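# Tuck chair under desk and park cart in bay

## Task

Shove the office chair fully beneath the desk so that it finishes upright with every wheel on the floor; roll the utility cart into the yellow-taped bay so all four of its wheels sit inside the tape and none rests on it; keep the desk roughly in its original spot with its load still aboard and nothing overhanging its edges; the robot must not topple or finish leaning, or the task fails; at the end release whatever is held and back the robot away.

## Robot and tools

Robot: TidyBot++, a wheeled base 0.54 m long, 0.50 m wide and 0.38 m tall on four powered casters, carrying one seven-joint arm with a two-finger gripper. The shoulder sits 0.12 m ahead of the base centre, 0.68 m up. Segments: upper arm 0.42 m, forearm 0.31 m, hand 0.31 m to the reported hand point. Cameras: base_camera and wrist_camera (the latter looks along the hand). The arm begins folded, hand down, sticking out up to 0.08 m in front of the base, elbow up to 1.15 m high.

Frames (metres): the base frame has its origin on the floor under the base centre, x ahead, y to the left, z up. The odometry frame is the base frame as it was when the scene began. base_odometry counts wheel turns only, so slip looks like travel; heading is in rad, left positive, -3.142 to 3.142. base_tilt is in degrees, forward and right positive; about 1 degree of fixed error plus noise.

Tool move: one action per call. Arguments:
- base: an object with any of translate_m (forward +, range -2 to 2 m), strafe_m (left +, -2 to 2 m), rotate_rad (counter-clockwise from above +, -6.3 to 6.3 rad). These are offsets relative to the base's own axes at the moment the command begins, not positions; translation heads straight for the resulting point.
- joints: absolute targets by name: joint_1_rad (any angle; positive turns the arm clockwise from above, opposite to heading), joint_2_rad (-2.249 to 2.249, shoulder, 0 = upper arm vertical, + leans forward), joint_3_rad (any angle), joint_4_rad (-2.579 to 2.579, elbow, 0 straight, negative bends forward when joint_3_rad is 3.14), joint_5_rad (any), joint_6_rad (-2.099 to 2.099, wrist), joint_7_rad (any; at 1.57 with hand down the fingers open left/right), gripper_pos (0 open to 1 closed; finger gap about 85 x (1 - gripper_pos) mm). Tolerances for done: ±0.039 for joints 1-4, ±0.095 for 5-7, ±0.03 gripper. Any-angle joints take the short way; send steps below half a turn.
- target: an absolute hand pose, one list of seven numbers [x, y, z, qw, qx, qy, qz], position in metres in the base frame, same convention as the hand_pose line. Hand z axis runs along the fingers; fingers open along its y axis. With target, joints may carry only gripper_pos.
- speeds: caps for this action only: translate_m and strafe_m 0.05 to 0.5 m/s, rotate_rad 0.1 to 1.57 rad/s. When translating and strafing together, give a cap under just one key.
- cameras: list of base_camera, wrist_camera or all; [] for none.
- blocking: true (default) returns when everything is at rest; false returns in about 0.5 s while motion continues. A later move overrides only the parts it names.
A move with no action just reports state and images. Unknown keys make a call invalid; out-of-range values are refused, and a refusal or an unplanned stop cancels the later calls in that reply.

Tool wait: seconds from 0 to 10; returns state and images, early if moves finish. Tool stop: brakes all running motions. Tool zoom_image: camera name and region [x0, y0, x1, y1] in pixels from the top-left, at most 504 by 504. Tool finished_scene: scene = the current scene's number; irreversible, and the goal must hold without the robot.

Result lines: move gives done or the worst status; base_status, joint_status, hand_status report each motion (moving, done, off_target, stopped, contact_stop, time_out, not_followed, torque_fault, limit_stop_at_motor_heat). hand_pose is the measured hand point; hand_target is where the joint targets would place it. joint_positions, motor_effort in percent with the action's peak in brackets, on_its_own for uncommanded behaviour, pictures naming image order. Messages like 'joint command not followed', 'pose unreachable', 'ARM HIT', MOTOR HOT and OVER-TEMPERATURE FAULT warn of problems.

Practical notes: hand targets usually land within about 3 cm; fix by adding (wanted minus measured) to the last target. To hold a hand still, resend hand_target, not hand_pose. Loads make the arm sag. Base limits: a move stops after 14 s; a single action at most 15 s. A blocked base pushes hard until timeout, and base done may hide a short stop. Odometry drifts a few cm over many moves.

Avoid: driving or turning while the arm is snagged above about 0.6 m (tipping risk), reaching far out over nearby furniture or swinging a stretched arm sideways, ramming the arm into things (torque faults freeze the arm 10 s), hard gripping of parts resting on something, dropping or releasing moving objects, slams and very strong shoves, and holding a stretched or loaded arm long (heat). Push the chair and cart gently at low speeds, check the tape and wheels with the cameras, then open the gripper and back off before finishing.

Each tool is called after "Emit:" as name(argument=value, ...), one argument or row to a line, values as JSON.

## Session

Emit:
move(
)

Scene clock: 0.00 s.
base_odometry: x=+0.000 y=+0.000 heading=+0.000
base_tilt: forward=+0.0 right=+0.4
base_status: not commanded
joint_positions: joint_1_rad=-0.022 joint_2_rad=-0.371 joint_3_rad=+3.115 joint_4_rad=-2.533 joint_5_rad=-0.008 joint_6_rad=-0.857 joint_7_rad=+1.523 gripper_pos=+0.000
joint_status: not commanded
motor_effort: joint_1_rad=+0 joint_2_rad=-1 joint_3_rad=+0 joint_4_rad=+15 joint_5_rad=+0 joint_6_rad=+2 joint_7_rad=+0
hand_pose: x=+0.2647 y=+0.0092 z=+0.5894 quat_wxyz=(-0.001, +0.998, -0.003, +0.061) (m; base frame)
hand_target: x=+0.2639 y=+0.0091 z=+0.5889 quat_wxyz=(-0.001, +0.998, -0.003, +0.060) (m; base frame)
hand_status: not commanded
pictures: base_camera, wrist_camera
Images, in order (width x height): base_camera 644x364, wrist_camera 644x476.

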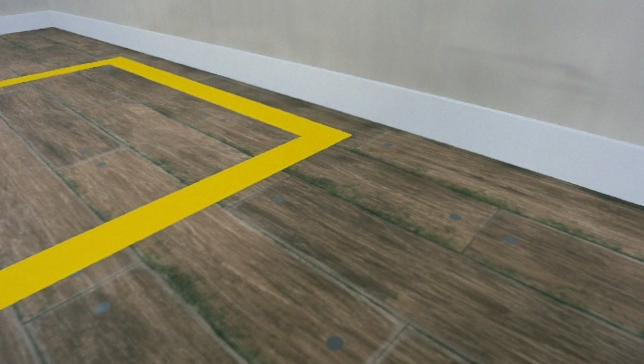

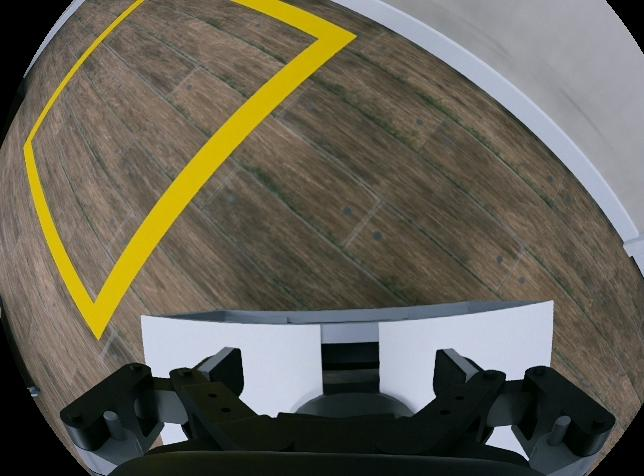

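Emit:
move(
  joints={"joint_6_rad":0.3},
  base={"rotate_rad":0.8},
)

Emit:
move(
  base={"rotate_rad":0.9},
)

Emit:
move(
  base={"rotate_rad":1.2},
)

Emit:
move(
  base={"rotate_rad":1.2},
)

Emit:
move(
  base={"rotate_rad":1.0},
)

Scene clock: 5.80 s.
move: done
base_odometry: x=+0.000 y=+0.000 heading=+0.799
base_tilt: forward=+0.1 right=+0.5
base_status: done
joint_positions: joint_1_rad=-0.022 joint_2_rad=-0.371 joint_3_rad=+3.115 joint_4_rad=-2.530 joint_5_rad=-0.008 joint_6_rad=+0.231 joint_7_rad=+1.523 gripper_pos=+0.000
joint_status: all done
motor_effort: joint_1_rad=+0(1) joint_2_rad=-6(6) joint_3_rad=+0(2) joint_4_rad=+18(19) joint_5_rad=+1(1) joint_6_rad=+9(9) joint_7_rad=+0(1)
hand_pose: x=+0.5190 y=+0.0206 z=+0.7906 quat_wxyz=(-0.024, +0.821, -0.001, +0.570) (m; base frame)
hand_target: x=+0.5243 y=+0.0208 z=+0.8077 quat_wxyz=(-0.026, +0.803, -0.001, +0.595) (m; base frame)
hand_status: not commanded
pictures: base_camera, wrist_camera
Images, in order (width x height): base_camera 644x364, wrist_camera 644x476.

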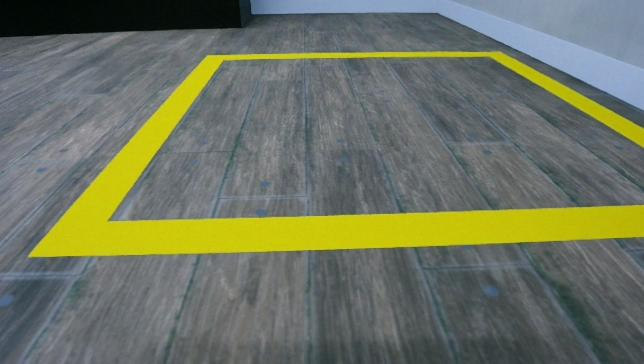

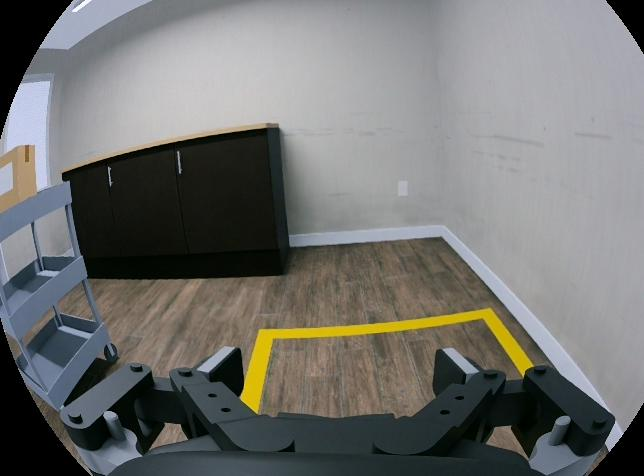

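Scene clock: 7.60 s.
move: done
base_odometry: x=+0.000 y=+0.000 heading=+1.699
base_tilt: forward=+0.0 right=+0.5
base_status: done
joint_positions: joint_1_rad=-0.022 joint_2_rad=-0.371 joint_3_rad=+3.115 joint_4_rad=-2.530 joint_5_rad=-0.008 joint_6_rad=+0.232 joint_7_rad=+1.523 gripper_pos=+0.000
joint_status: not commanded
motor_effort: joint_1_rad=+0(1) joint_2_rad=-6(7) joint_3_rad=+1(2) joint_4_rad=+19(19) joint_5_rad=+0(1) joint_6_rad=+9(9) joint_7_rad=+0(1)
hand_pose: x=+0.5191 y=+0.0207 z=+0.7909 quat_wxyz=(-0.025, +0.821, -0.001, +0.570) (m; base frame)
hand_target: x=+0.5243 y=+0.0208 z=+0.8077 quat_wxyz=(-0.026, +0.803, -0.001, +0.595) (m; base frame)
hand_status: not commanded
pictures: base_camera, wrist_camera
Images, in order (width x height): base_camera 644x364, wrist_camera 644x476.

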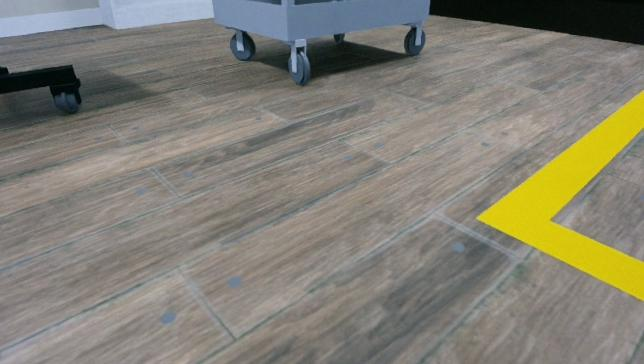

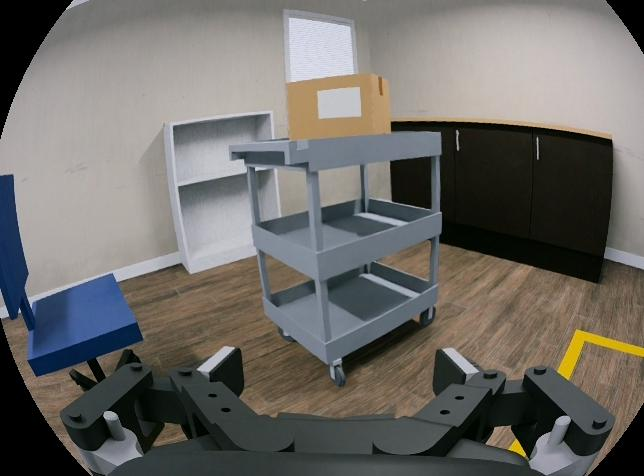

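Scene clock: 9.63 s.
move: done
base_odometry: x=+0.000 y=+0.000 heading=+2.898
base_tilt: forward=+0.0 right=+0.5
base_status: done
joint_positions: joint_1_rad=-0.022 joint_2_rad=-0.371 joint_3_rad=+3.115 joint_4_rad=-2.530 joint_5_rad=-0.008 joint_6_rad=+0.233 joint_7_rad=+1.523 gripper_pos=+0.000
joint_status: not commanded
motor_effort: joint_1_rad=+0(1) joint_2_rad=-6(7) joint_3_rad=+0(2) joint_4_rad=+17(19) joint_5_rad=+0(1) joint_6_rad=+9(9) joint_7_rad=+0(1)
hand_pose: x=+0.5192 y=+0.0208 z=+0.7911 quat_wxyz=(-0.025, +0.821, -0.001, +0.570) (m; base frame)
hand_target: x=+0.5243 y=+0.0208 z=+0.8077 quat_wxyz=(-0.026, +0.803, -0.001, +0.595) (m; base frame)
hand_status: not commanded
pictures: base_camera, wrist_camera
Images, in order (width x height): base_camera 644x364, wrist_camera 644x476.

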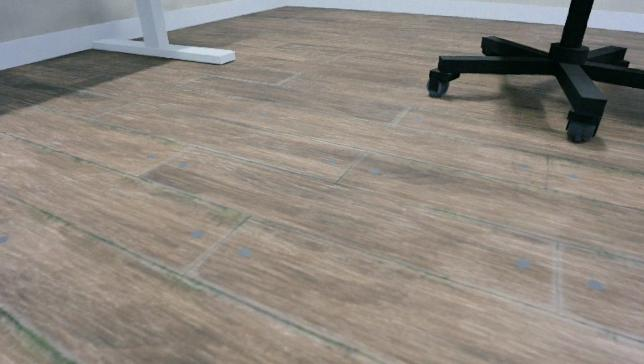

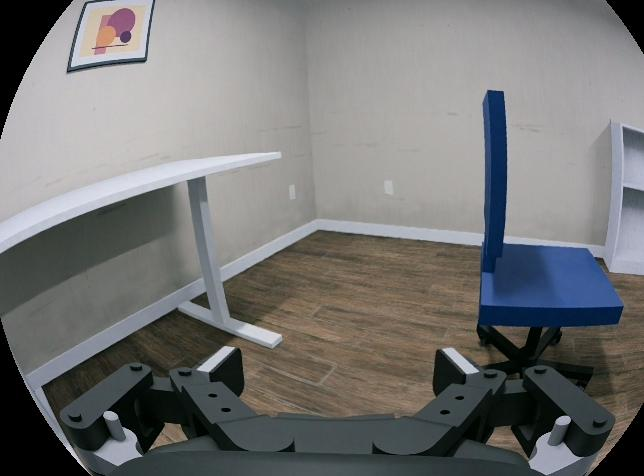

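Scene clock: 11.67 s.
move: done
base_odometry: x=+0.000 y=+0.000 heading=-2.186
base_tilt: forward=+0.0 right=+0.5
base_status: done
joint_positions: joint_1_rad=-0.022 joint_2_rad=-0.371 joint_3_rad=+3.114 joint_4_rad=-2.530 joint_5_rad=-0.008 joint_6_rad=+0.233 joint_7_rad=+1.523 gripper_pos=+0.000
joint_status: not commanded
motor_effort: joint_1_rad=+0(1) joint_2_rad=-6(7) joint_3_rad=+0(1) joint_4_rad=+18(19) joint_5_rad=+0(1) joint_6_rad=+9(9) joint_7_rad=+0(1)
hand_pose: x=+0.5192 y=+0.0209 z=+0.7911 quat_wxyz=(-0.025, +0.821, -0.001, +0.570) (m; base frame)
hand_target: x=+0.5243 y=+0.0208 z=+0.8077 quat_wxyz=(-0.026, +0.803, -0.001, +0.595) (m; base frame)
hand_status: not commanded
pictures: base_camera, wrist_camera
Images, in order (width x height): base_camera 644x364, wrist_camera 644x476.

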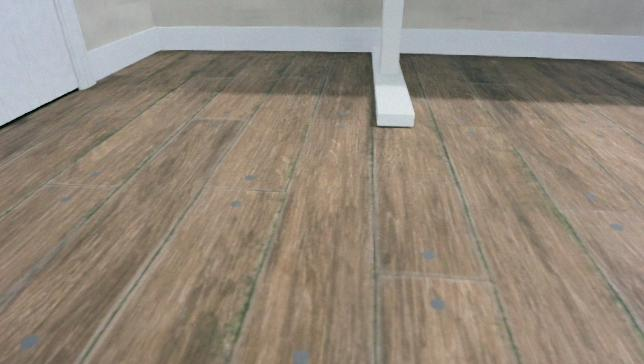

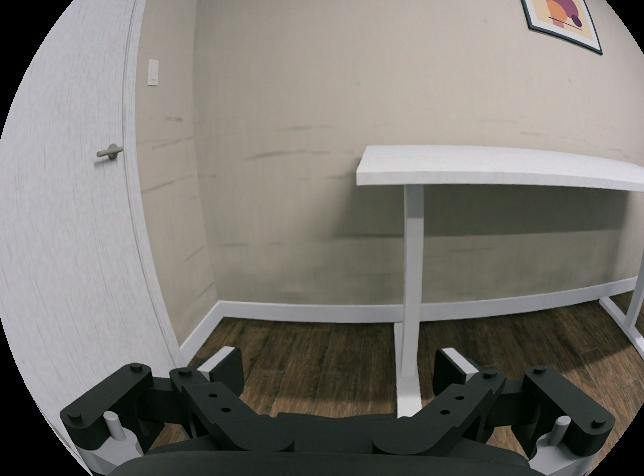

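Scene clock: 13.53 s.
move: done
base_odometry: x=+0.000 y=+0.000 heading=-1.187
base_tilt: forward=+0.0 right=+0.4
base_status: done
joint_positions: joint_1_rad=-0.022 joint_2_rad=-0.371 joint_3_rad=+3.114 joint_4_rad=-2.530 joint_5_rad=-0.008 joint_6_rad=+0.233 joint_7_rad=+1.523 gripper_pos=+0.000
joint_status: not commanded
motor_effort: joint_1_rad=-1(1) joint_2_rad=-6(7) joint_3_rad=+0(1) joint_4_rad=+18(19) joint_5_rad=+0(1) joint_6_rad=+9(9) joint_7_rad=+0(1)
hand_pose: x=+0.5192 y=+0.0211 z=+0.7911 quat_wxyz=(-0.025, +0.821, -0.001, +0.570) (m; base frame)
hand_target: x=+0.5243 y=+0.0208 z=+0.8077 quat_wxyz=(-0.026, +0.803, -0.001, +0.595) (m; base frame)
hand_status: not commanded
pictures: base_camera, wrist_camera
Images, in order (width x height): base_camera 644x364, wrist_camera 644x476.

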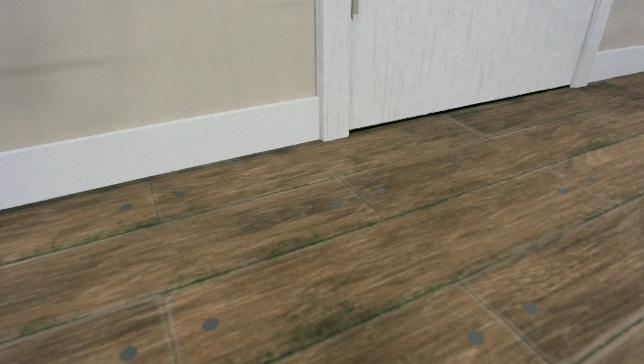

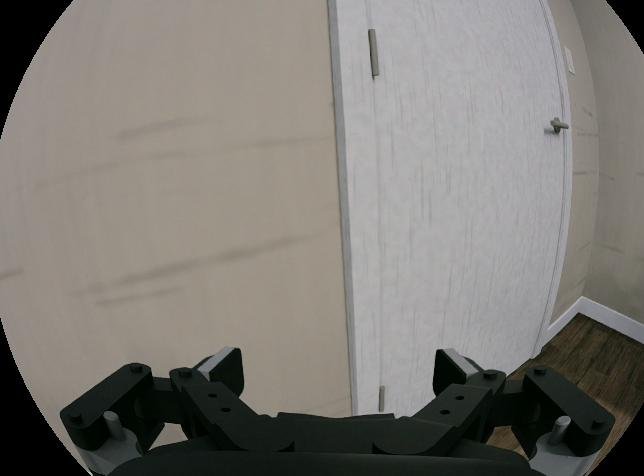

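Emit:
move(
  base={"rotate_rad":-2.736},
)

Emit:
move(
  base={"translate_m":0.4},
)

Scene clock: 28.57 s.
move: done
base_odometry: x=+0.000 y=+0.000 heading=+2.361
base_tilt: forward=+0.0 right=+0.5
base_status: done
joint_positions: joint_1_rad=-0.023 joint_2_rad=-0.371 joint_3_rad=+3.114 joint_4_rad=-2.530 joint_5_rad=-0.008 joint_6_rad=+0.234 joint_7_rad=+1.523 gripper_pos=+0.000
joint_status: not commanded
motor_effort: joint_1_rad=+0(1) joint_2_rad=-6(7) joint_3_rad=+0(2) joint_4_rad=+18(19) joint_5_rad=+0(1) joint_6_rad=+9(9) joint_7_rad=+0(1)
hand_pose: x=+0.5192 y=+0.0214 z=+0.7913 quat_wxyz=(-0.025, +0.821, +0.000, +0.571) (m; base frame)
hand_target: x=+0.5243 y=+0.0208 z=+0.8077 quat_wxyz=(-0.026, +0.803, -0.001, +0.595) (m; base frame)
hand_status: not commanded
pictures: base_camera, wrist_camera
Images, in order (width x height): base_camera 644x364, wrist_camera 644x476.

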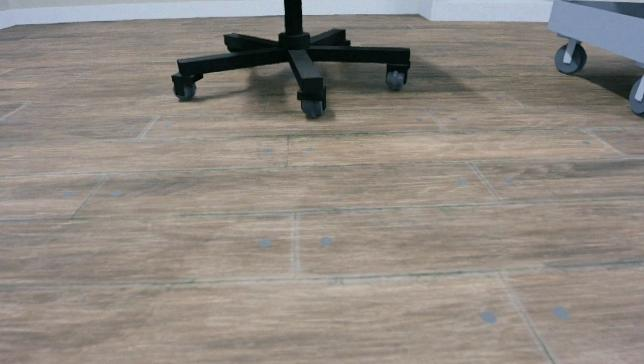

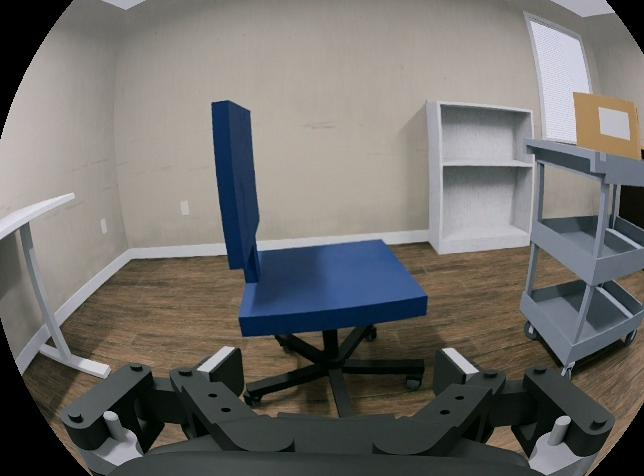

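Scene clock: 30.43 s.
move: done
base_odometry: x=-0.284 y=+0.282 heading=+2.360
base_tilt: forward=+0.0 right=+0.4
base_status: done
joint_positions: joint_1_rad=-0.023 joint_2_rad=-0.365 joint_3_rad=+3.114 joint_4_rad=-2.529 joint_5_rad=-0.008 joint_6_rad=+0.237 joint_7_rad=+1.523 gripper_pos=+0.000
joint_status: not commanded
motor_effort: joint_1_rad=+0(1) joint_2_rad=-6(10) joint_3_rad=+1(1) joint_4_rad=+18(20) joint_5_rad=+0(1) joint_6_rad=+9(10) joint_7_rad=+0(1)
hand_pose: x=+0.5203 y=+0.0214 z=+0.7903 quat_wxyz=(-0.025, +0.821, +0.000, +0.570) (m; base frame)
hand_target: x=+0.5243 y=+0.0208 z=+0.8077 quat_wxyz=(-0.026, +0.803, -0.001, +0.595) (m; base frame)
hand_status: not commanded
pictures: base_camera, wrist_camera
Images, in order (width x height): base_camera 644x364, wrist_camera 644x476.

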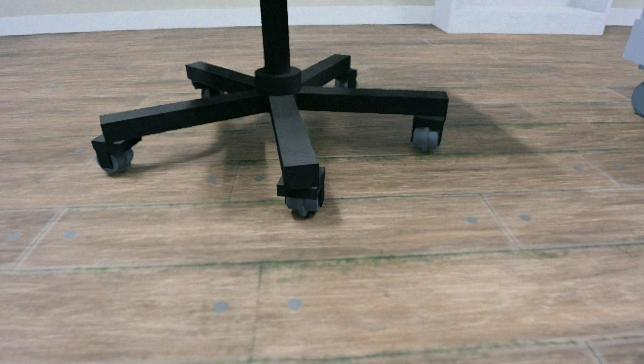

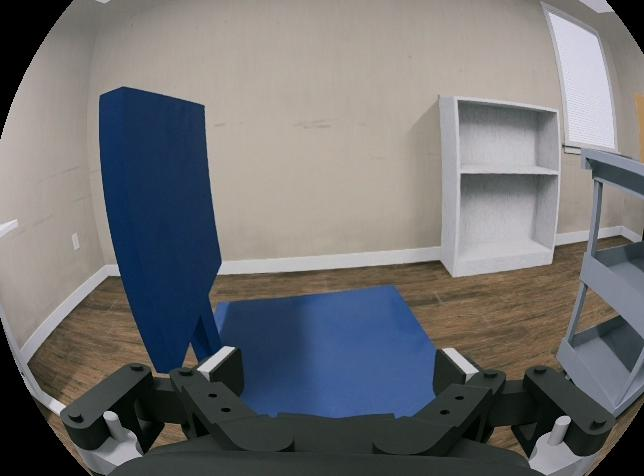

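Emit:
move(
  joints={"joint_1_rad":3.14,"joint_6_rad":-0.857},
  base={"strafe_m":-1.9},
)

Scene clock: 59.07 s.
move: done
base_odometry: x=+1.053 y=+1.631 heading=+2.361
base_tilt: forward=+0.1 right=+0.5
base_status: done
joint_positions: joint_1_rad=-3.130 joint_2_rad=-0.365 joint_3_rad=+3.114 joint_4_rad=-2.529 joint_5_rad=-0.008 joint_6_rad=-0.799 joint_7_rad=+1.523 gripper_pos=+0.000
joint_status: all done
motor_effort: joint_1_rad=+0(1) joint_2_rad=-2(7) joint_3_rad=+0(2) joint_4_rad=+14(18) joint_5_rad=+0(1) joint_6_rad=+3(10) joint_7_rad=+0(1)
hand_pose: x=-0.0465 y=-0.0047 z=+0.5926 quat_wxyz=(-0.089, +0.019, +0.996, -0.001) (m; base frame)
hand_target: x=-0.0260 y=-0.0062 z=+0.5889 quat_wxyz=(-0.060, +0.013, +0.998, -0.001) (m; base frame)
hand_status: not commanded
pictures: base_camera, wrist_camera
Images, in order (width x height): base_camera 644x364, wrist_camera 644x476.

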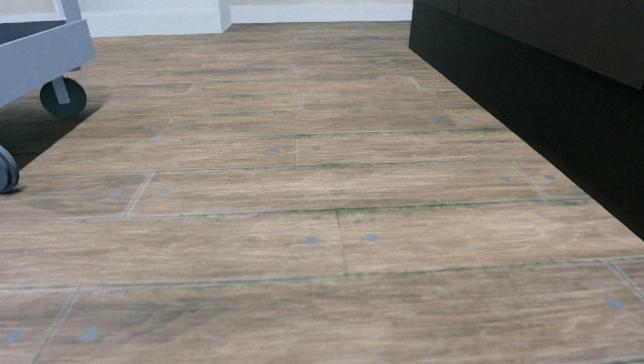

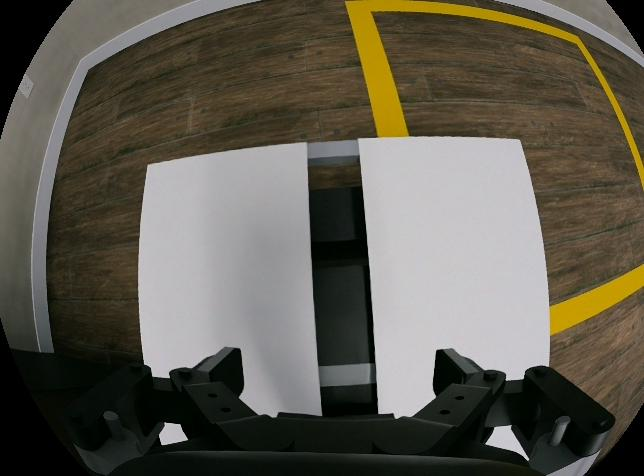

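Emit:
move(
  base={"translate_m":1.87,"strafe_m":0.05},
)

Emit:
move(
  base={"strafe_m":0.67},
)

Emit:
move(
  base={"rotate_rad":3.14},
)

Scene clock: 68.17 s.
move: done
base_odometry: x=-0.310 y=+2.912 heading=+2.360
base_tilt: forward=+0.1 right=+0.4
base_status: done
joint_positions: joint_1_rad=-3.130 joint_2_rad=-0.367 joint_3_rad=+3.114 joint_4_rad=-2.529 joint_5_rad=-0.008 joint_6_rad=-0.808 joint_7_rad=+1.523 gripper_pos=+0.000
joint_status: not commanded
motor_effort: joint_1_rad=+0(1) joint_2_rad=-2(5) joint_3_rad=+0(1) joint_4_rad=+14(16) joint_5_rad=+0(1) joint_6_rad=+3(4) joint_7_rad=+0(1)
hand_pose: x=-0.0438 y=-0.0046 z=+0.5925 quat_wxyz=(-0.086, +0.019, +0.996, -0.001) (m; base frame)
hand_target: x=-0.0260 y=-0.0062 z=+0.5889 quat_wxyz=(-0.060, +0.013, +0.998, -0.001) (m; base frame)
hand_status: not commanded
pictures: base_camera, wrist_camera
Images, in order (width x height): base_camera 644x364, wrist_camera 644x476.

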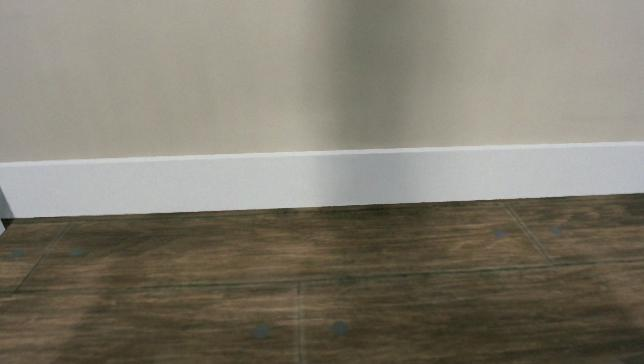

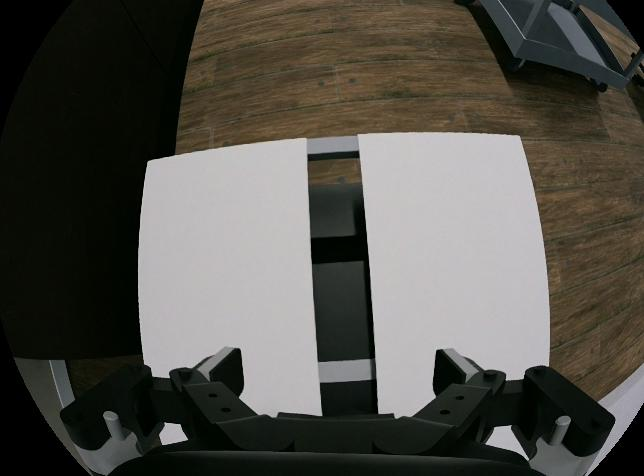

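Scene clock: 70.47 s.
move: done
base_odometry: x=-0.782 y=+2.436 heading=+2.360
base_tilt: forward=+0.0 right=+0.5
base_status: done
joint_positions: joint_1_rad=-3.130 joint_2_rad=-0.367 joint_3_rad=+3.114 joint_4_rad=-2.529 joint_5_rad=-0.008 joint_6_rad=-0.808 joint_7_rad=+1.523 gripper_pos=+0.000
joint_status: not commanded
motor_effort: joint_1_rad=+0(1) joint_2_rad=-2(2) joint_3_rad=+1(1) joint_4_rad=+14(15) joint_5_rad=+0(1) joint_6_rad=+3(3) joint_7_rad=+0(1)
hand_pose: x=-0.0438 y=-0.0046 z=+0.5925 quat_wxyz=(-0.086, +0.019, +0.996, -0.001) (m; base frame)
hand_target: x=-0.0260 y=-0.0062 z=+0.5889 quat_wxyz=(-0.060, +0.013, +0.998, -0.001) (m; base frame)
hand_status: not commanded
pictures: base_camera, wrist_camera
Images, in order (width x height): base_camera 644x364, wrist_camera 644x476.

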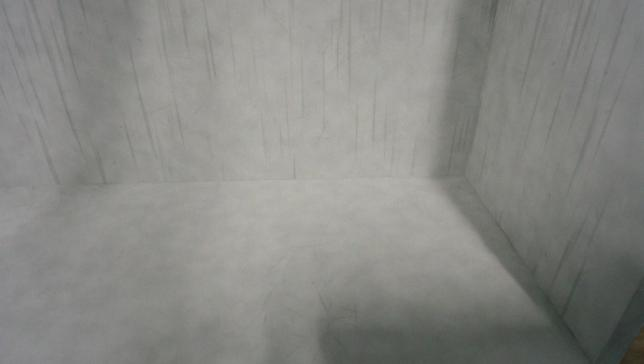

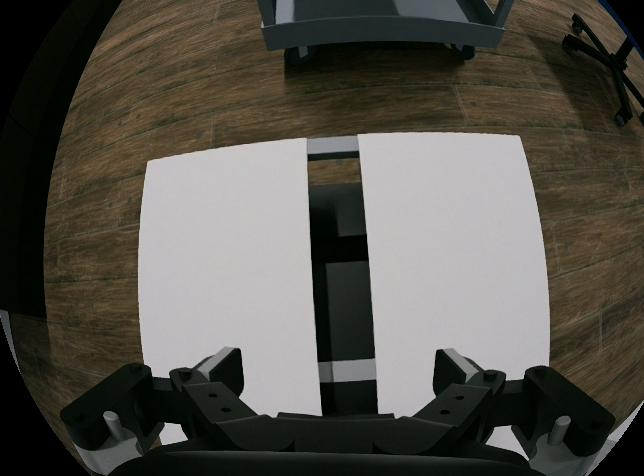

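Scene clock: 73.77 s.
move: done
base_odometry: x=-0.782 y=+2.436 heading=-0.784
base_tilt: forward=+0.0 right=+0.5
base_status: done
joint_positions: joint_1_rad=-3.131 joint_2_rad=-0.367 joint_3_rad=+3.114 joint_4_rad=-2.529 joint_5_rad=-0.008 joint_6_rad=-0.808 joint_7_rad=+1.523 gripper_pos=+0.000
joint_status: not commanded
motor_effort: joint_1_rad=+0(1) joint_2_rad=-2(3) joint_3_rad=+0(1) joint_4_rad=+14(15) joint_5_rad=-1(1) joint_6_rad=+3(3) joint_7_rad=+0(1)
hand_pose: x=-0.0438 y=-0.0048 z=+0.5925 quat_wxyz=(-0.086, +0.018, +0.996, -0.001) (m; base frame)
hand_target: x=-0.0260 y=-0.0062 z=+0.5889 quat_wxyz=(-0.060, +0.013, +0.998, -0.001) (m; base frame)
hand_status: not commanded
pictures: base_camera, wrist_camera
Images, in order (width x height): base_camera 644x364, wrist_camera 644x476.

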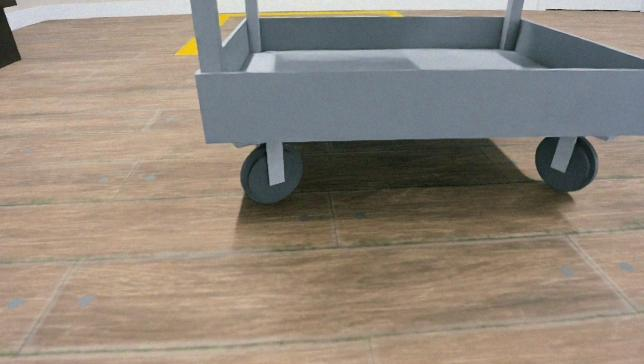

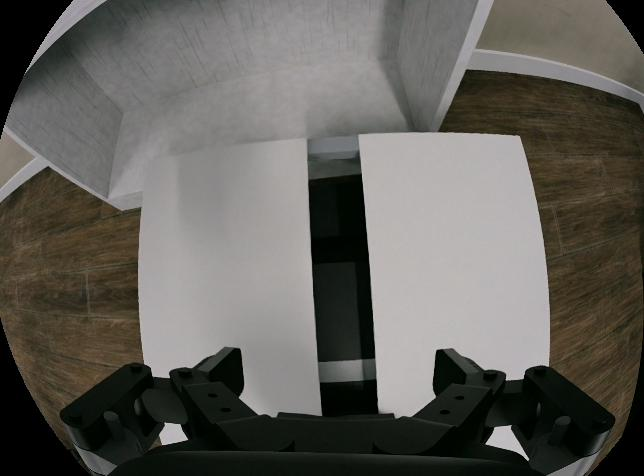

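Emit:
move(
  base={"strafe_m":-0.15},
)

Emit:
move(
  base={"translate_m":0.9},
  speeds={"translate_m":0.15},
)

Emit:
move(
  base={"translate_m":0.7},
  speeds={"translate_m":0.15},
)

Scene clock: 84.33 s.
move: done
base_odometry: x=-0.888 y=+2.330 heading=-0.783
base_tilt: forward=+0.0 right=+0.5
base_status: done
joint_positions: joint_1_rad=-3.131 joint_2_rad=-0.367 joint_3_rad=+3.114 joint_4_rad=-2.529 joint_5_rad=-0.008 joint_6_rad=-0.808 joint_7_rad=+1.523 gripper_pos=+0.000
joint_status: not commanded
motor_effort: joint_1_rad=+0(1) joint_2_rad=-2(2) joint_3_rad=+0(2) joint_4_rad=+14(15) joint_5_rad=+0(2) joint_6_rad=+3(3) joint_7_rad=-1(1)
hand_pose: x=-0.0438 y=-0.0048 z=+0.5925 quat_wxyz=(-0.086, +0.018, +0.996, -0.001) (m; base frame)
hand_target: x=-0.0260 y=-0.0062 z=+0.5889 quat_wxyz=(-0.060, +0.013, +0.998, -0.001) (m; base frame)
hand_status: not commanded
pictures: base_camera, wrist_camera
Images, in order (width x height): base_camera 644x364, wrist_camera 644x476.

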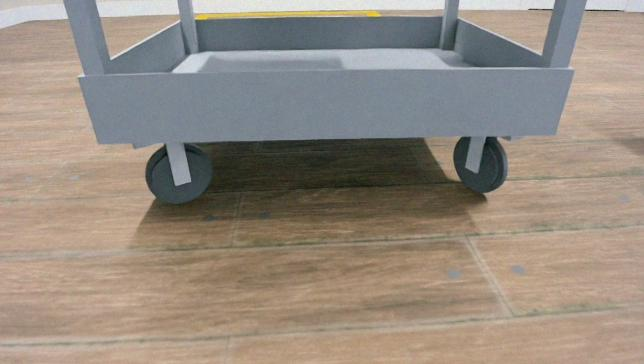

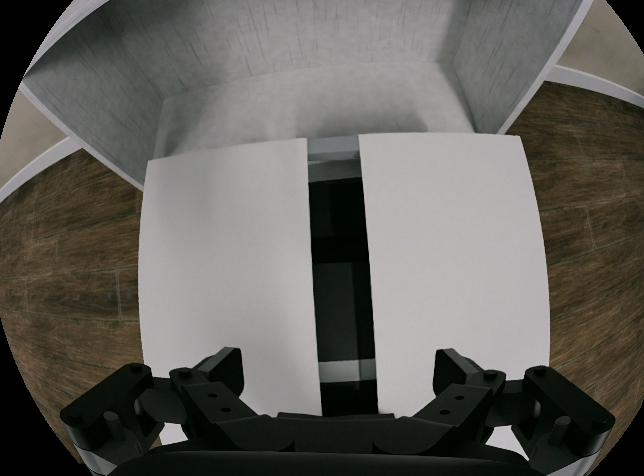

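Scene clock: 91.33 s.
move: done
base_odometry: x=-0.250 y=+1.696 heading=-0.784
base_tilt: forward=+0.0 right=+0.5
base_status: done
joint_positions: joint_1_rad=-3.132 joint_2_rad=-0.364 joint_3_rad=+3.114 joint_4_rad=-2.529 joint_5_rad=-0.008 joint_6_rad=-0.809 joint_7_rad=+1.523 gripper_pos=+0.000
joint_status: not commanded
motor_effort: joint_1_rad=+0(1) joint_2_rad=-2(6) joint_3_rad=+0(1) joint_4_rad=+14(15) joint_5_rad=+1(1) joint_6_rad=+3(4) joint_7_rad=+0(1)
hand_pose: x=-0.0432 y=-0.0049 z=+0.5918 quat_wxyz=(-0.083, +0.018, +0.996, -0.001) (m; base frame)
hand_target: x=-0.0260 y=-0.0062 z=+0.5889 quat_wxyz=(-0.060, +0.013, +0.998, -0.001) (m; base frame)
hand_status: not commanded
pictures: base_camera, wrist_camera
Images, in order (width x height): base_camera 644x364, wrist_camera 644x476.

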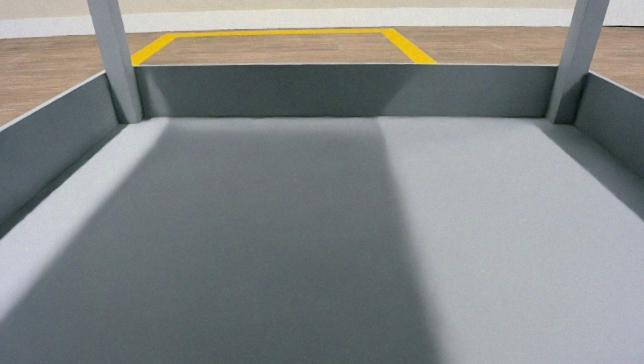

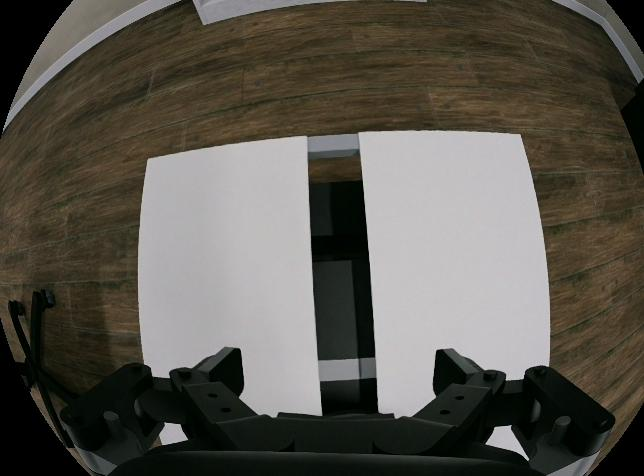

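Scene clock: 97.50 s.
move: done
base_odometry: x=+0.245 y=+1.202 heading=-0.786
base_tilt: forward=+0.0 right=+0.5
base_status: done
joint_positions: joint_1_rad=-3.132 joint_2_rad=-0.364 joint_3_rad=+3.114 joint_4_rad=-2.529 joint_5_rad=-0.008 joint_6_rad=-0.809 joint_7_rad=+1.523 gripper_pos=+0.000
joint_status: not commanded
motor_effort: joint_1_rad=+0(1) joint_2_rad=-2(3) joint_3_rad=+0(1) joint_4_rad=+14(15) joint_5_rad=+0(1) joint_6_rad=+3(3) joint_7_rad=+0(1)
hand_pose: x=-0.0431 y=-0.0049 z=+0.5918 quat_wxyz=(-0.083, +0.018, +0.996, -0.001) (m; base frame)
hand_target: x=-0.0260 y=-0.0062 z=+0.5889 quat_wxyz=(-0.060, +0.013, +0.998, -0.001) (m; base frame)
hand_status: not commanded
pictures: base_camera, wrist_camera
Images, in order (width x height): base_camera 644x364, wrist_camera 644x476.

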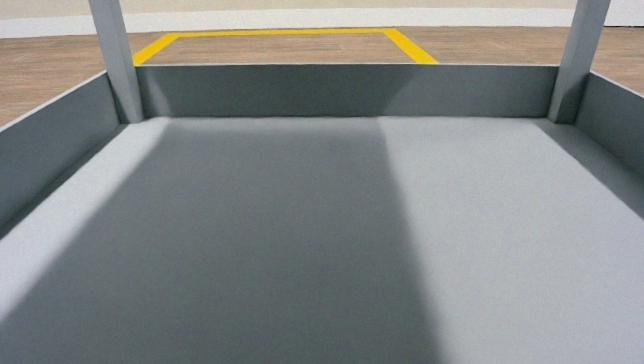

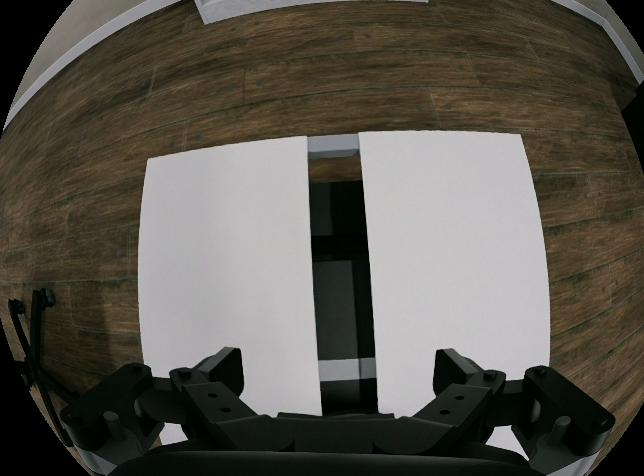

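Emit:
move(
  base={"translate_m":-0.45},
  cameras=["base_camera"],
)

Emit:
zoom_image(
  camera="base_camera",
  region=[100, 0, 600, 260],
)

Scene clock: 106.80 s.
move: done
base_odometry: x=-0.073 y=+1.521 heading=-0.785
base_tilt: forward=+0.0 right=+0.5
base_status: done
joint_positions: joint_1_rad=-3.132 joint_2_rad=-0.365 joint_3_rad=+3.114 joint_4_rad=-2.528 joint_5_rad=-0.008 joint_6_rad=-0.812 joint_7_rad=+1.523 gripper_pos=+0.000
joint_status: not commanded
motor_effort: joint_1_rad=+0(1) joint_2_rad=-2(6) joint_3_rad=+0(1) joint_4_rad=+13(16) joint_5_rad=+0(1) joint_6_rad=+3(4) joint_7_rad=+0(1)
hand_pose: x=-0.0430 y=-0.0049 z=+0.5923 quat_wxyz=(-0.083, +0.018, +0.996, -0.001) (m; base frame)
hand_target: x=-0.0260 y=-0.0062 z=+0.5889 quat_wxyz=(-0.060, +0.013, +0.998, -0.001) (m; base frame)
hand_status: not commanded
pictures: base_camera
Images, in order (width x height): base_camera 644x364.

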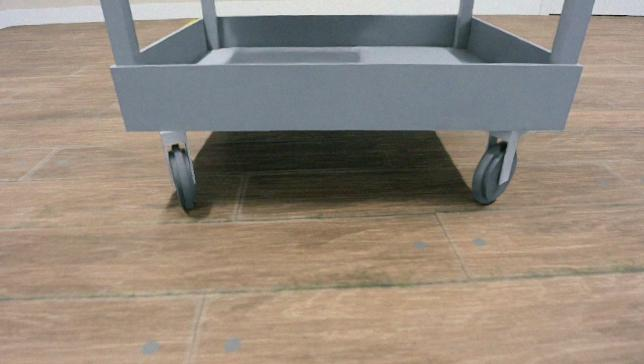

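Scaled by 1.008.

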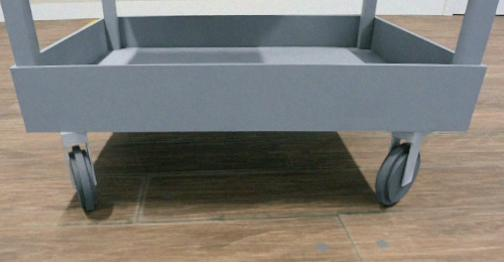

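Emit:
move(
  base={"translate_m":0.6},
  speeds={"translate_m":0.2},
)

Emit:
move(
  base={"translate_m":0.3},
  speeds={"translate_m":0.2},
)

Scene clock: 114.87 s.
move: done
base_odometry: x=+0.350 y=+1.097 heading=-0.786
base_tilt: forward=-0.1 right=+0.6
base_status: done
joint_positions: joint_1_rad=-3.132 joint_2_rad=-0.366 joint_3_rad=+3.114 joint_4_rad=-2.529 joint_5_rad=-0.008 joint_6_rad=-0.814 joint_7_rad=+1.523 gripper_pos=+0.000
joint_status: not commanded
motor_effort: joint_1_rad=-1(1) joint_2_rad=-4(5) joint_3_rad=+0(1) joint_4_rad=+14(17) joint_5_rad=+1(1) joint_6_rad=+3(4) joint_7_rad=+0(1)
hand_pose: x=-0.0416 y=-0.0050 z=+0.5918 quat_wxyz=(-0.082, +0.017, +0.996, -0.001) (m; base frame)
hand_target: x=-0.0260 y=-0.0062 z=+0.5889 quat_wxyz=(-0.060, +0.013, +0.998, -0.001) (m; base frame)
hand_status: not commanded
pictures: base_camera, wrist_camera
Images, in order (width x height): base_camera 644x364, wrist_camera 644x476.

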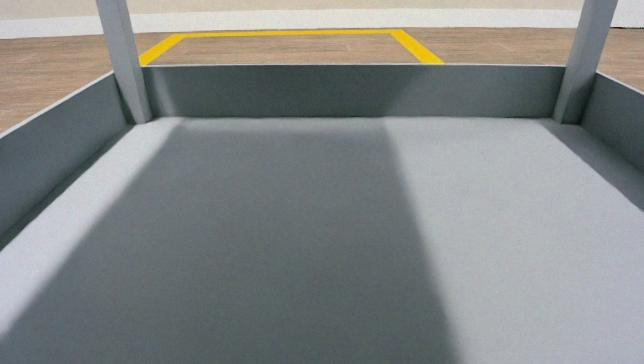

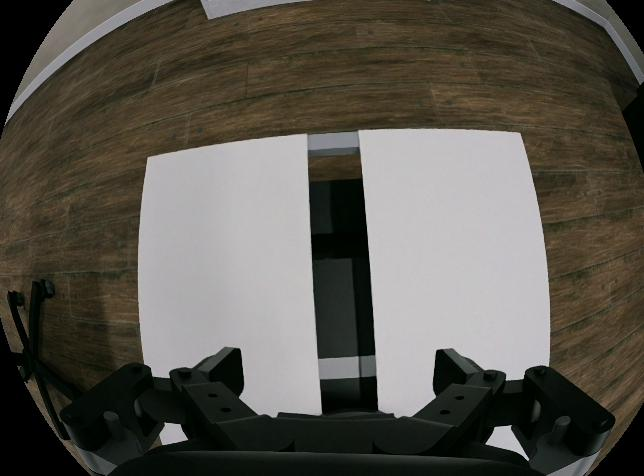

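Scene clock: 117.13 s.
move: done
base_odometry: x=+0.562 y=+0.885 heading=-0.786
base_tilt: forward=-0.1 right=+0.6
base_status: done
joint_positions: joint_1_rad=-3.132 joint_2_rad=-0.366 joint_3_rad=+3.114 joint_4_rad=-2.529 joint_5_rad=-0.008 joint_6_rad=-0.814 joint_7_rad=+1.523 gripper_pos=+0.000
joint_status: not commanded
motor_effort: joint_1_rad=+0(1) joint_2_rad=-4(5) joint_3_rad=+0(1) joint_4_rad=+14(15) joint_5_rad=+1(1) joint_6_rad=+3(3) joint_7_rad=+0(1)
hand_pose: x=-0.0416 y=-0.0050 z=+0.5918 quat_wxyz=(-0.082, +0.017, +0.996, -0.001) (m; base frame)
hand_target: x=-0.0260 y=-0.0062 z=+0.5889 quat_wxyz=(-0.060, +0.013, +0.998, -0.001) (m; base frame)
hand_status: not commanded
pictures: base_camera, wrist_camera
Images, in order (width x height): base_camera 644x364, wrist_camera 644x476.

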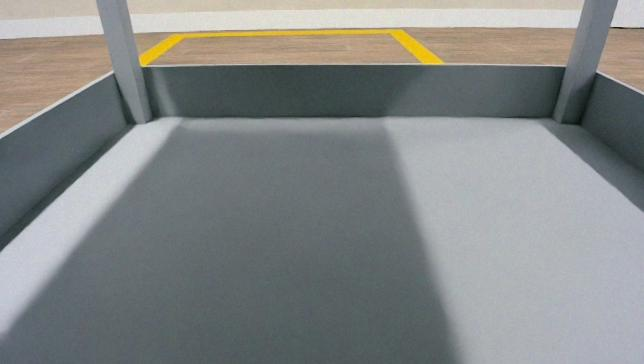

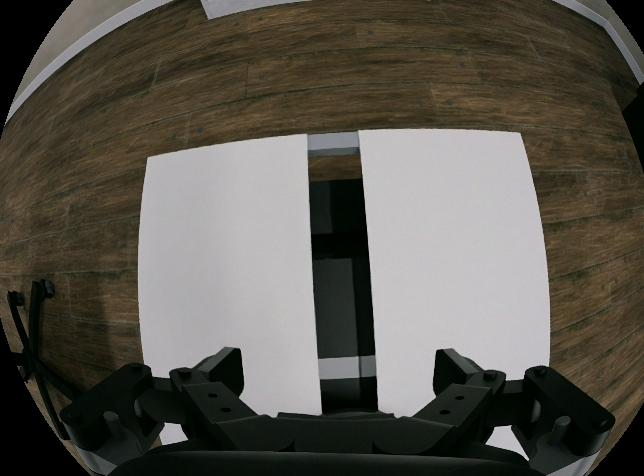

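Emit:
move(
  base={"translate_m":-0.15},
  cameras=["base_camera"],
)

Emit:
move(
  base={"strafe_m":0.74},
  cameras=["base_camera"],
)

Scene clock: 124.07 s.
move: done
base_odometry: x=+0.456 y=+0.992 heading=-0.785
base_tilt: forward=+0.0 right=+0.5
base_status: done
joint_positions: joint_1_rad=-3.132 joint_2_rad=-0.367 joint_3_rad=+3.114 joint_4_rad=-2.528 joint_5_rad=-0.008 joint_6_rad=-0.815 joint_7_rad=+1.523 gripper_pos=+0.000
joint_status: not commanded
motor_effort: joint_1_rad=+0(1) joint_2_rad=-2(5) joint_3_rad=+0(1) joint_4_rad=+14(16) joint_5_rad=+0(1) joint_6_rad=+3(4) joint_7_rad=+0(1)
hand_pose: x=-0.0420 y=-0.0050 z=+0.5924 quat_wxyz=(-0.083, +0.017, +0.996, -0.001) (m; base frame)
hand_target: x=-0.0260 y=-0.0062 z=+0.5889 quat_wxyz=(-0.060, +0.013, +0.998, -0.001) (m; base frame)
hand_status: not commanded
pictures: base_camera
Images, in order (width x height): base_camera 644x364.

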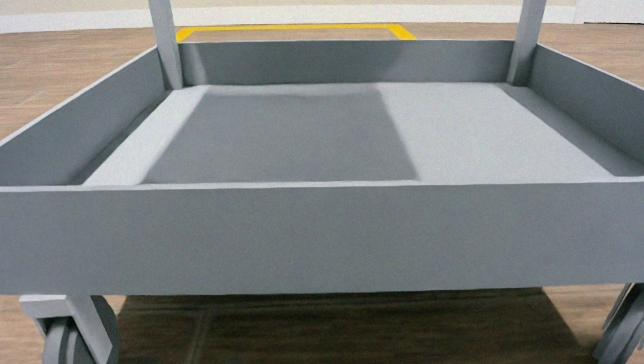

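Scene clock: 126.47 s.
move: done
base_odometry: x=+0.979 y=+1.515 heading=-0.785
base_tilt: forward=+0.0 right=+0.5
base_status: done
joint_positions: joint_1_rad=-3.132 joint_2_rad=-0.367 joint_3_rad=+3.114 joint_4_rad=-2.528 joint_5_rad=-0.008 joint_6_rad=-0.815 joint_7_rad=+1.523 gripper_pos=+0.000
joint_status: not commanded
motor_effort: joint_1_rad=+0(1) joint_2_rad=-2(3) joint_3_rad=+0(2) joint_4_rad=+14(15) joint_5_rad=+0(1) joint_6_rad=+3(3) joint_7_rad=+0(1)
hand_pose: x=-0.0420 y=-0.0050 z=+0.5924 quat_wxyz=(-0.083, +0.017, +0.996, -0.001) (m; base frame)
hand_target: x=-0.0260 y=-0.0062 z=+0.5889 quat_wxyz=(-0.060, +0.013, +0.998, -0.001) (m; base frame)
hand_status: not commanded
pictures: base_camera
Images, in order (width x height): base_camera 644x364.

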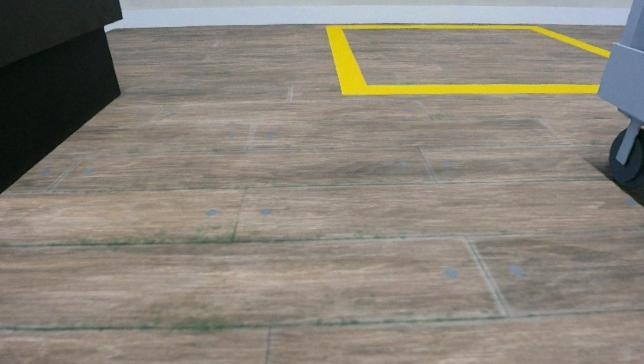

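Emit:
move(
  base={"translate_m":0.35},
  cameras=[],
)

Emit:
move(
  base={"rotate_rad":-0.9},
)

Emit:
zoom_image(
  camera="base_camera",
  region=[150, 0, 640, 300],
)

Scene clock: 131.17 s.
move: done
base_odometry: x=+1.227 y=+1.268 heading=-0.784
base_tilt: forward=+0.0 right=+0.5
base_status: done
joint_positions: joint_1_rad=-3.132 joint_2_rad=-0.374 joint_3_rad=+3.114 joint_4_rad=-2.531 joint_5_rad=-0.008 joint_6_rad=-0.817 joint_7_rad=+1.523 gripper_pos=+0.000
joint_status: not commanded
motor_effort: joint_1_rad=+0(1) joint_2_rad=-2(5) joint_3_rad=+1(1) joint_4_rad=+14(16) joint_5_rad=+0(1) joint_6_rad=+3(4) joint_7_rad=+0(1)
hand_pose: x=-0.0409 y=-0.0049 z=+0.5925 quat_wxyz=(-0.084, +0.017, +0.996, -0.001) (m; base frame)
hand_target: x=-0.0260 y=-0.0062 z=+0.5889 quat_wxyz=(-0.060, +0.013, +0.998, -0.001) (m; base frame)
hand_status: not commanded
pictures: none
No camera images: "cameras" was empty.

Scene clock: 132.97 s.
move: done
base_odometry: x=+1.227 y=+1.268 heading=-1.683
base_tilt: forward=+0.0 right=+0.5
base_status: done
joint_positions: joint_1_rad=-3.132 joint_2_rad=-0.374 joint_3_rad=+3.114 joint_4_rad=-2.531 joint_5_rad=-0.008 joint_6_rad=-0.817 joint_7_rad=+1.523 gripper_pos=+0.000
joint_status: not commanded
motor_effort: joint_1_rad=+0(1) joint_2_rad=-2(2) joint_3_rad=+0(1) joint_4_rad=+14(15) joint_5_rad=+0(1) joint_6_rad=+3(3) joint_7_rad=+0(1)
hand_pose: x=-0.0409 y=-0.0050 z=+0.5925 quat_wxyz=(-0.084, +0.017, +0.996, -0.001) (m; base frame)
hand_target: x=-0.0260 y=-0.0062 z=+0.5889 quat_wxyz=(-0.060, +0.013, +0.998, -0.001) (m; base frame)
hand_status: not commanded
pictures: base_camera, wrist_camera
Images, in order (width x height): base_camera 644x364, wrist_camera 644x476.

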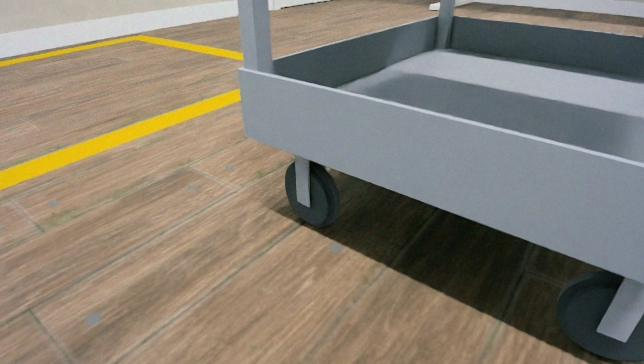

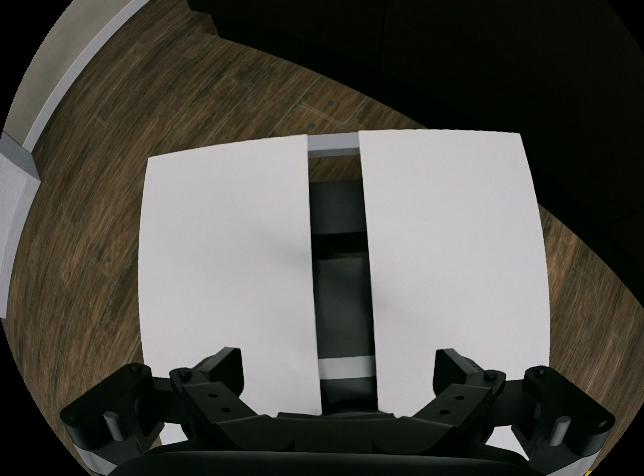

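Scaled by 1.029.

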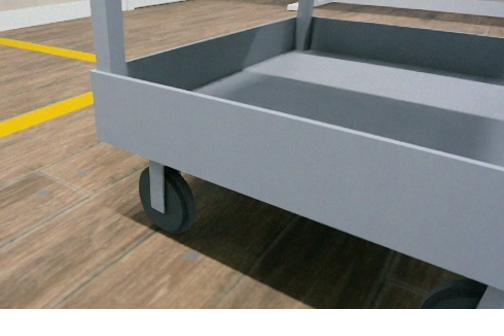

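Emit:
move(
  base={"translate_m":0.84,"strafe_m":1.06,"rotate_rad":-0.67},
  cameras=[],
)

Emit:
move(
  base={"translate_m":0.9,"rotate_rad":-1.57},
)

Emit:
zoom_image(
  camera="base_camera",
  region=[100, 0, 600, 200],
)

Scene clock: 142.90 s.
move: done
base_odometry: x=+2.186 y=+0.314 heading=-2.354
base_tilt: forward=+0.1 right=+0.5
base_status: done
joint_positions: joint_1_rad=-3.133 joint_2_rad=-0.373 joint_3_rad=+3.114 joint_4_rad=-2.531 joint_5_rad=-0.008 joint_6_rad=-0.817 joint_7_rad=+1.523 gripper_pos=+0.000
joint_status: not commanded
motor_effort: joint_1_rad=+0(1) joint_2_rad=-2(4) joint_3_rad=+0(1) joint_4_rad=+13(15) joint_5_rad=+0(1) joint_6_rad=+3(3) joint_7_rad=+0(1)
hand_pose: x=-0.0409 y=-0.0050 z=+0.5925 quat_wxyz=(-0.084, +0.017, +0.996, -0.001) (m; base frame)
hand_target: x=-0.0260 y=-0.0062 z=+0.5889 quat_wxyz=(-0.060, +0.013, +0.998, -0.001) (m; base frame)
hand_status: not commanded
pictures: none
No camera images: "cameras" was empty.

Scene clock: 146.03 s.
move: done
base_odometry: x=+1.550 y=-0.324 heading=+2.358
base_tilt: forward=+0.1 right=+0.5
base_status: done
joint_positions: joint_1_rad=-3.133 joint_2_rad=-0.372 joint_3_rad=+3.114 joint_4_rad=-2.531 joint_5_rad=-0.008 joint_6_rad=-0.817 joint_7_rad=+1.523 gripper_pos=+0.000
joint_status: not commanded
motor_effort: joint_1_rad=+0(1) joint_2_rad=-2(5) joint_3_rad=+0(1) joint_4_rad=+13(15) joint_5_rad=+0(1) joint_6_rad=+3(3) joint_7_rad=+0(1)
hand_pose: x=-0.0408 y=-0.0050 z=+0.5923 quat_wxyz=(-0.083, +0.017, +0.996, -0.001) (m; base frame)
hand_target: x=-0.0260 y=-0.0062 z=+0.5889 quat_wxyz=(-0.060, +0.013, +0.998, -0.001) (m; base frame)
hand_status: not commanded
pictures: base_camera, wrist_camera
Images, in order (width x height): base_camera 644x364, wrist_camera 644x476.

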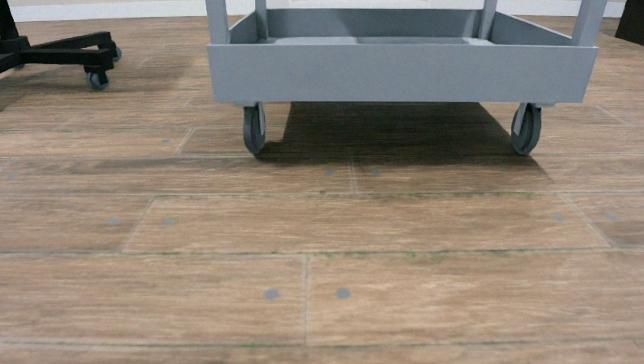

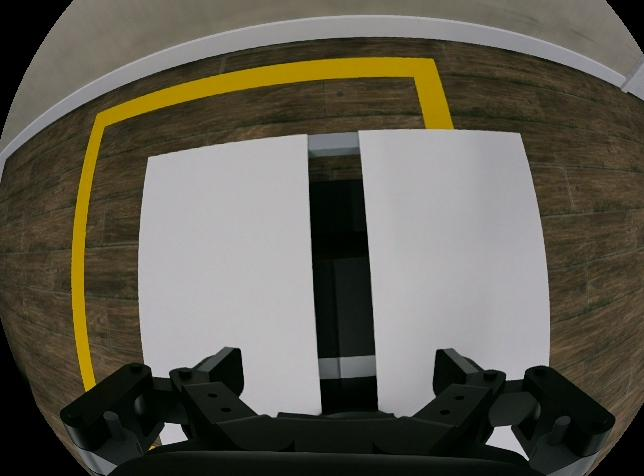

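Scaled by 1.008.

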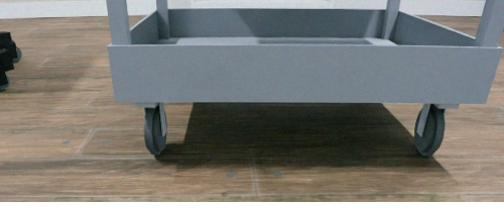

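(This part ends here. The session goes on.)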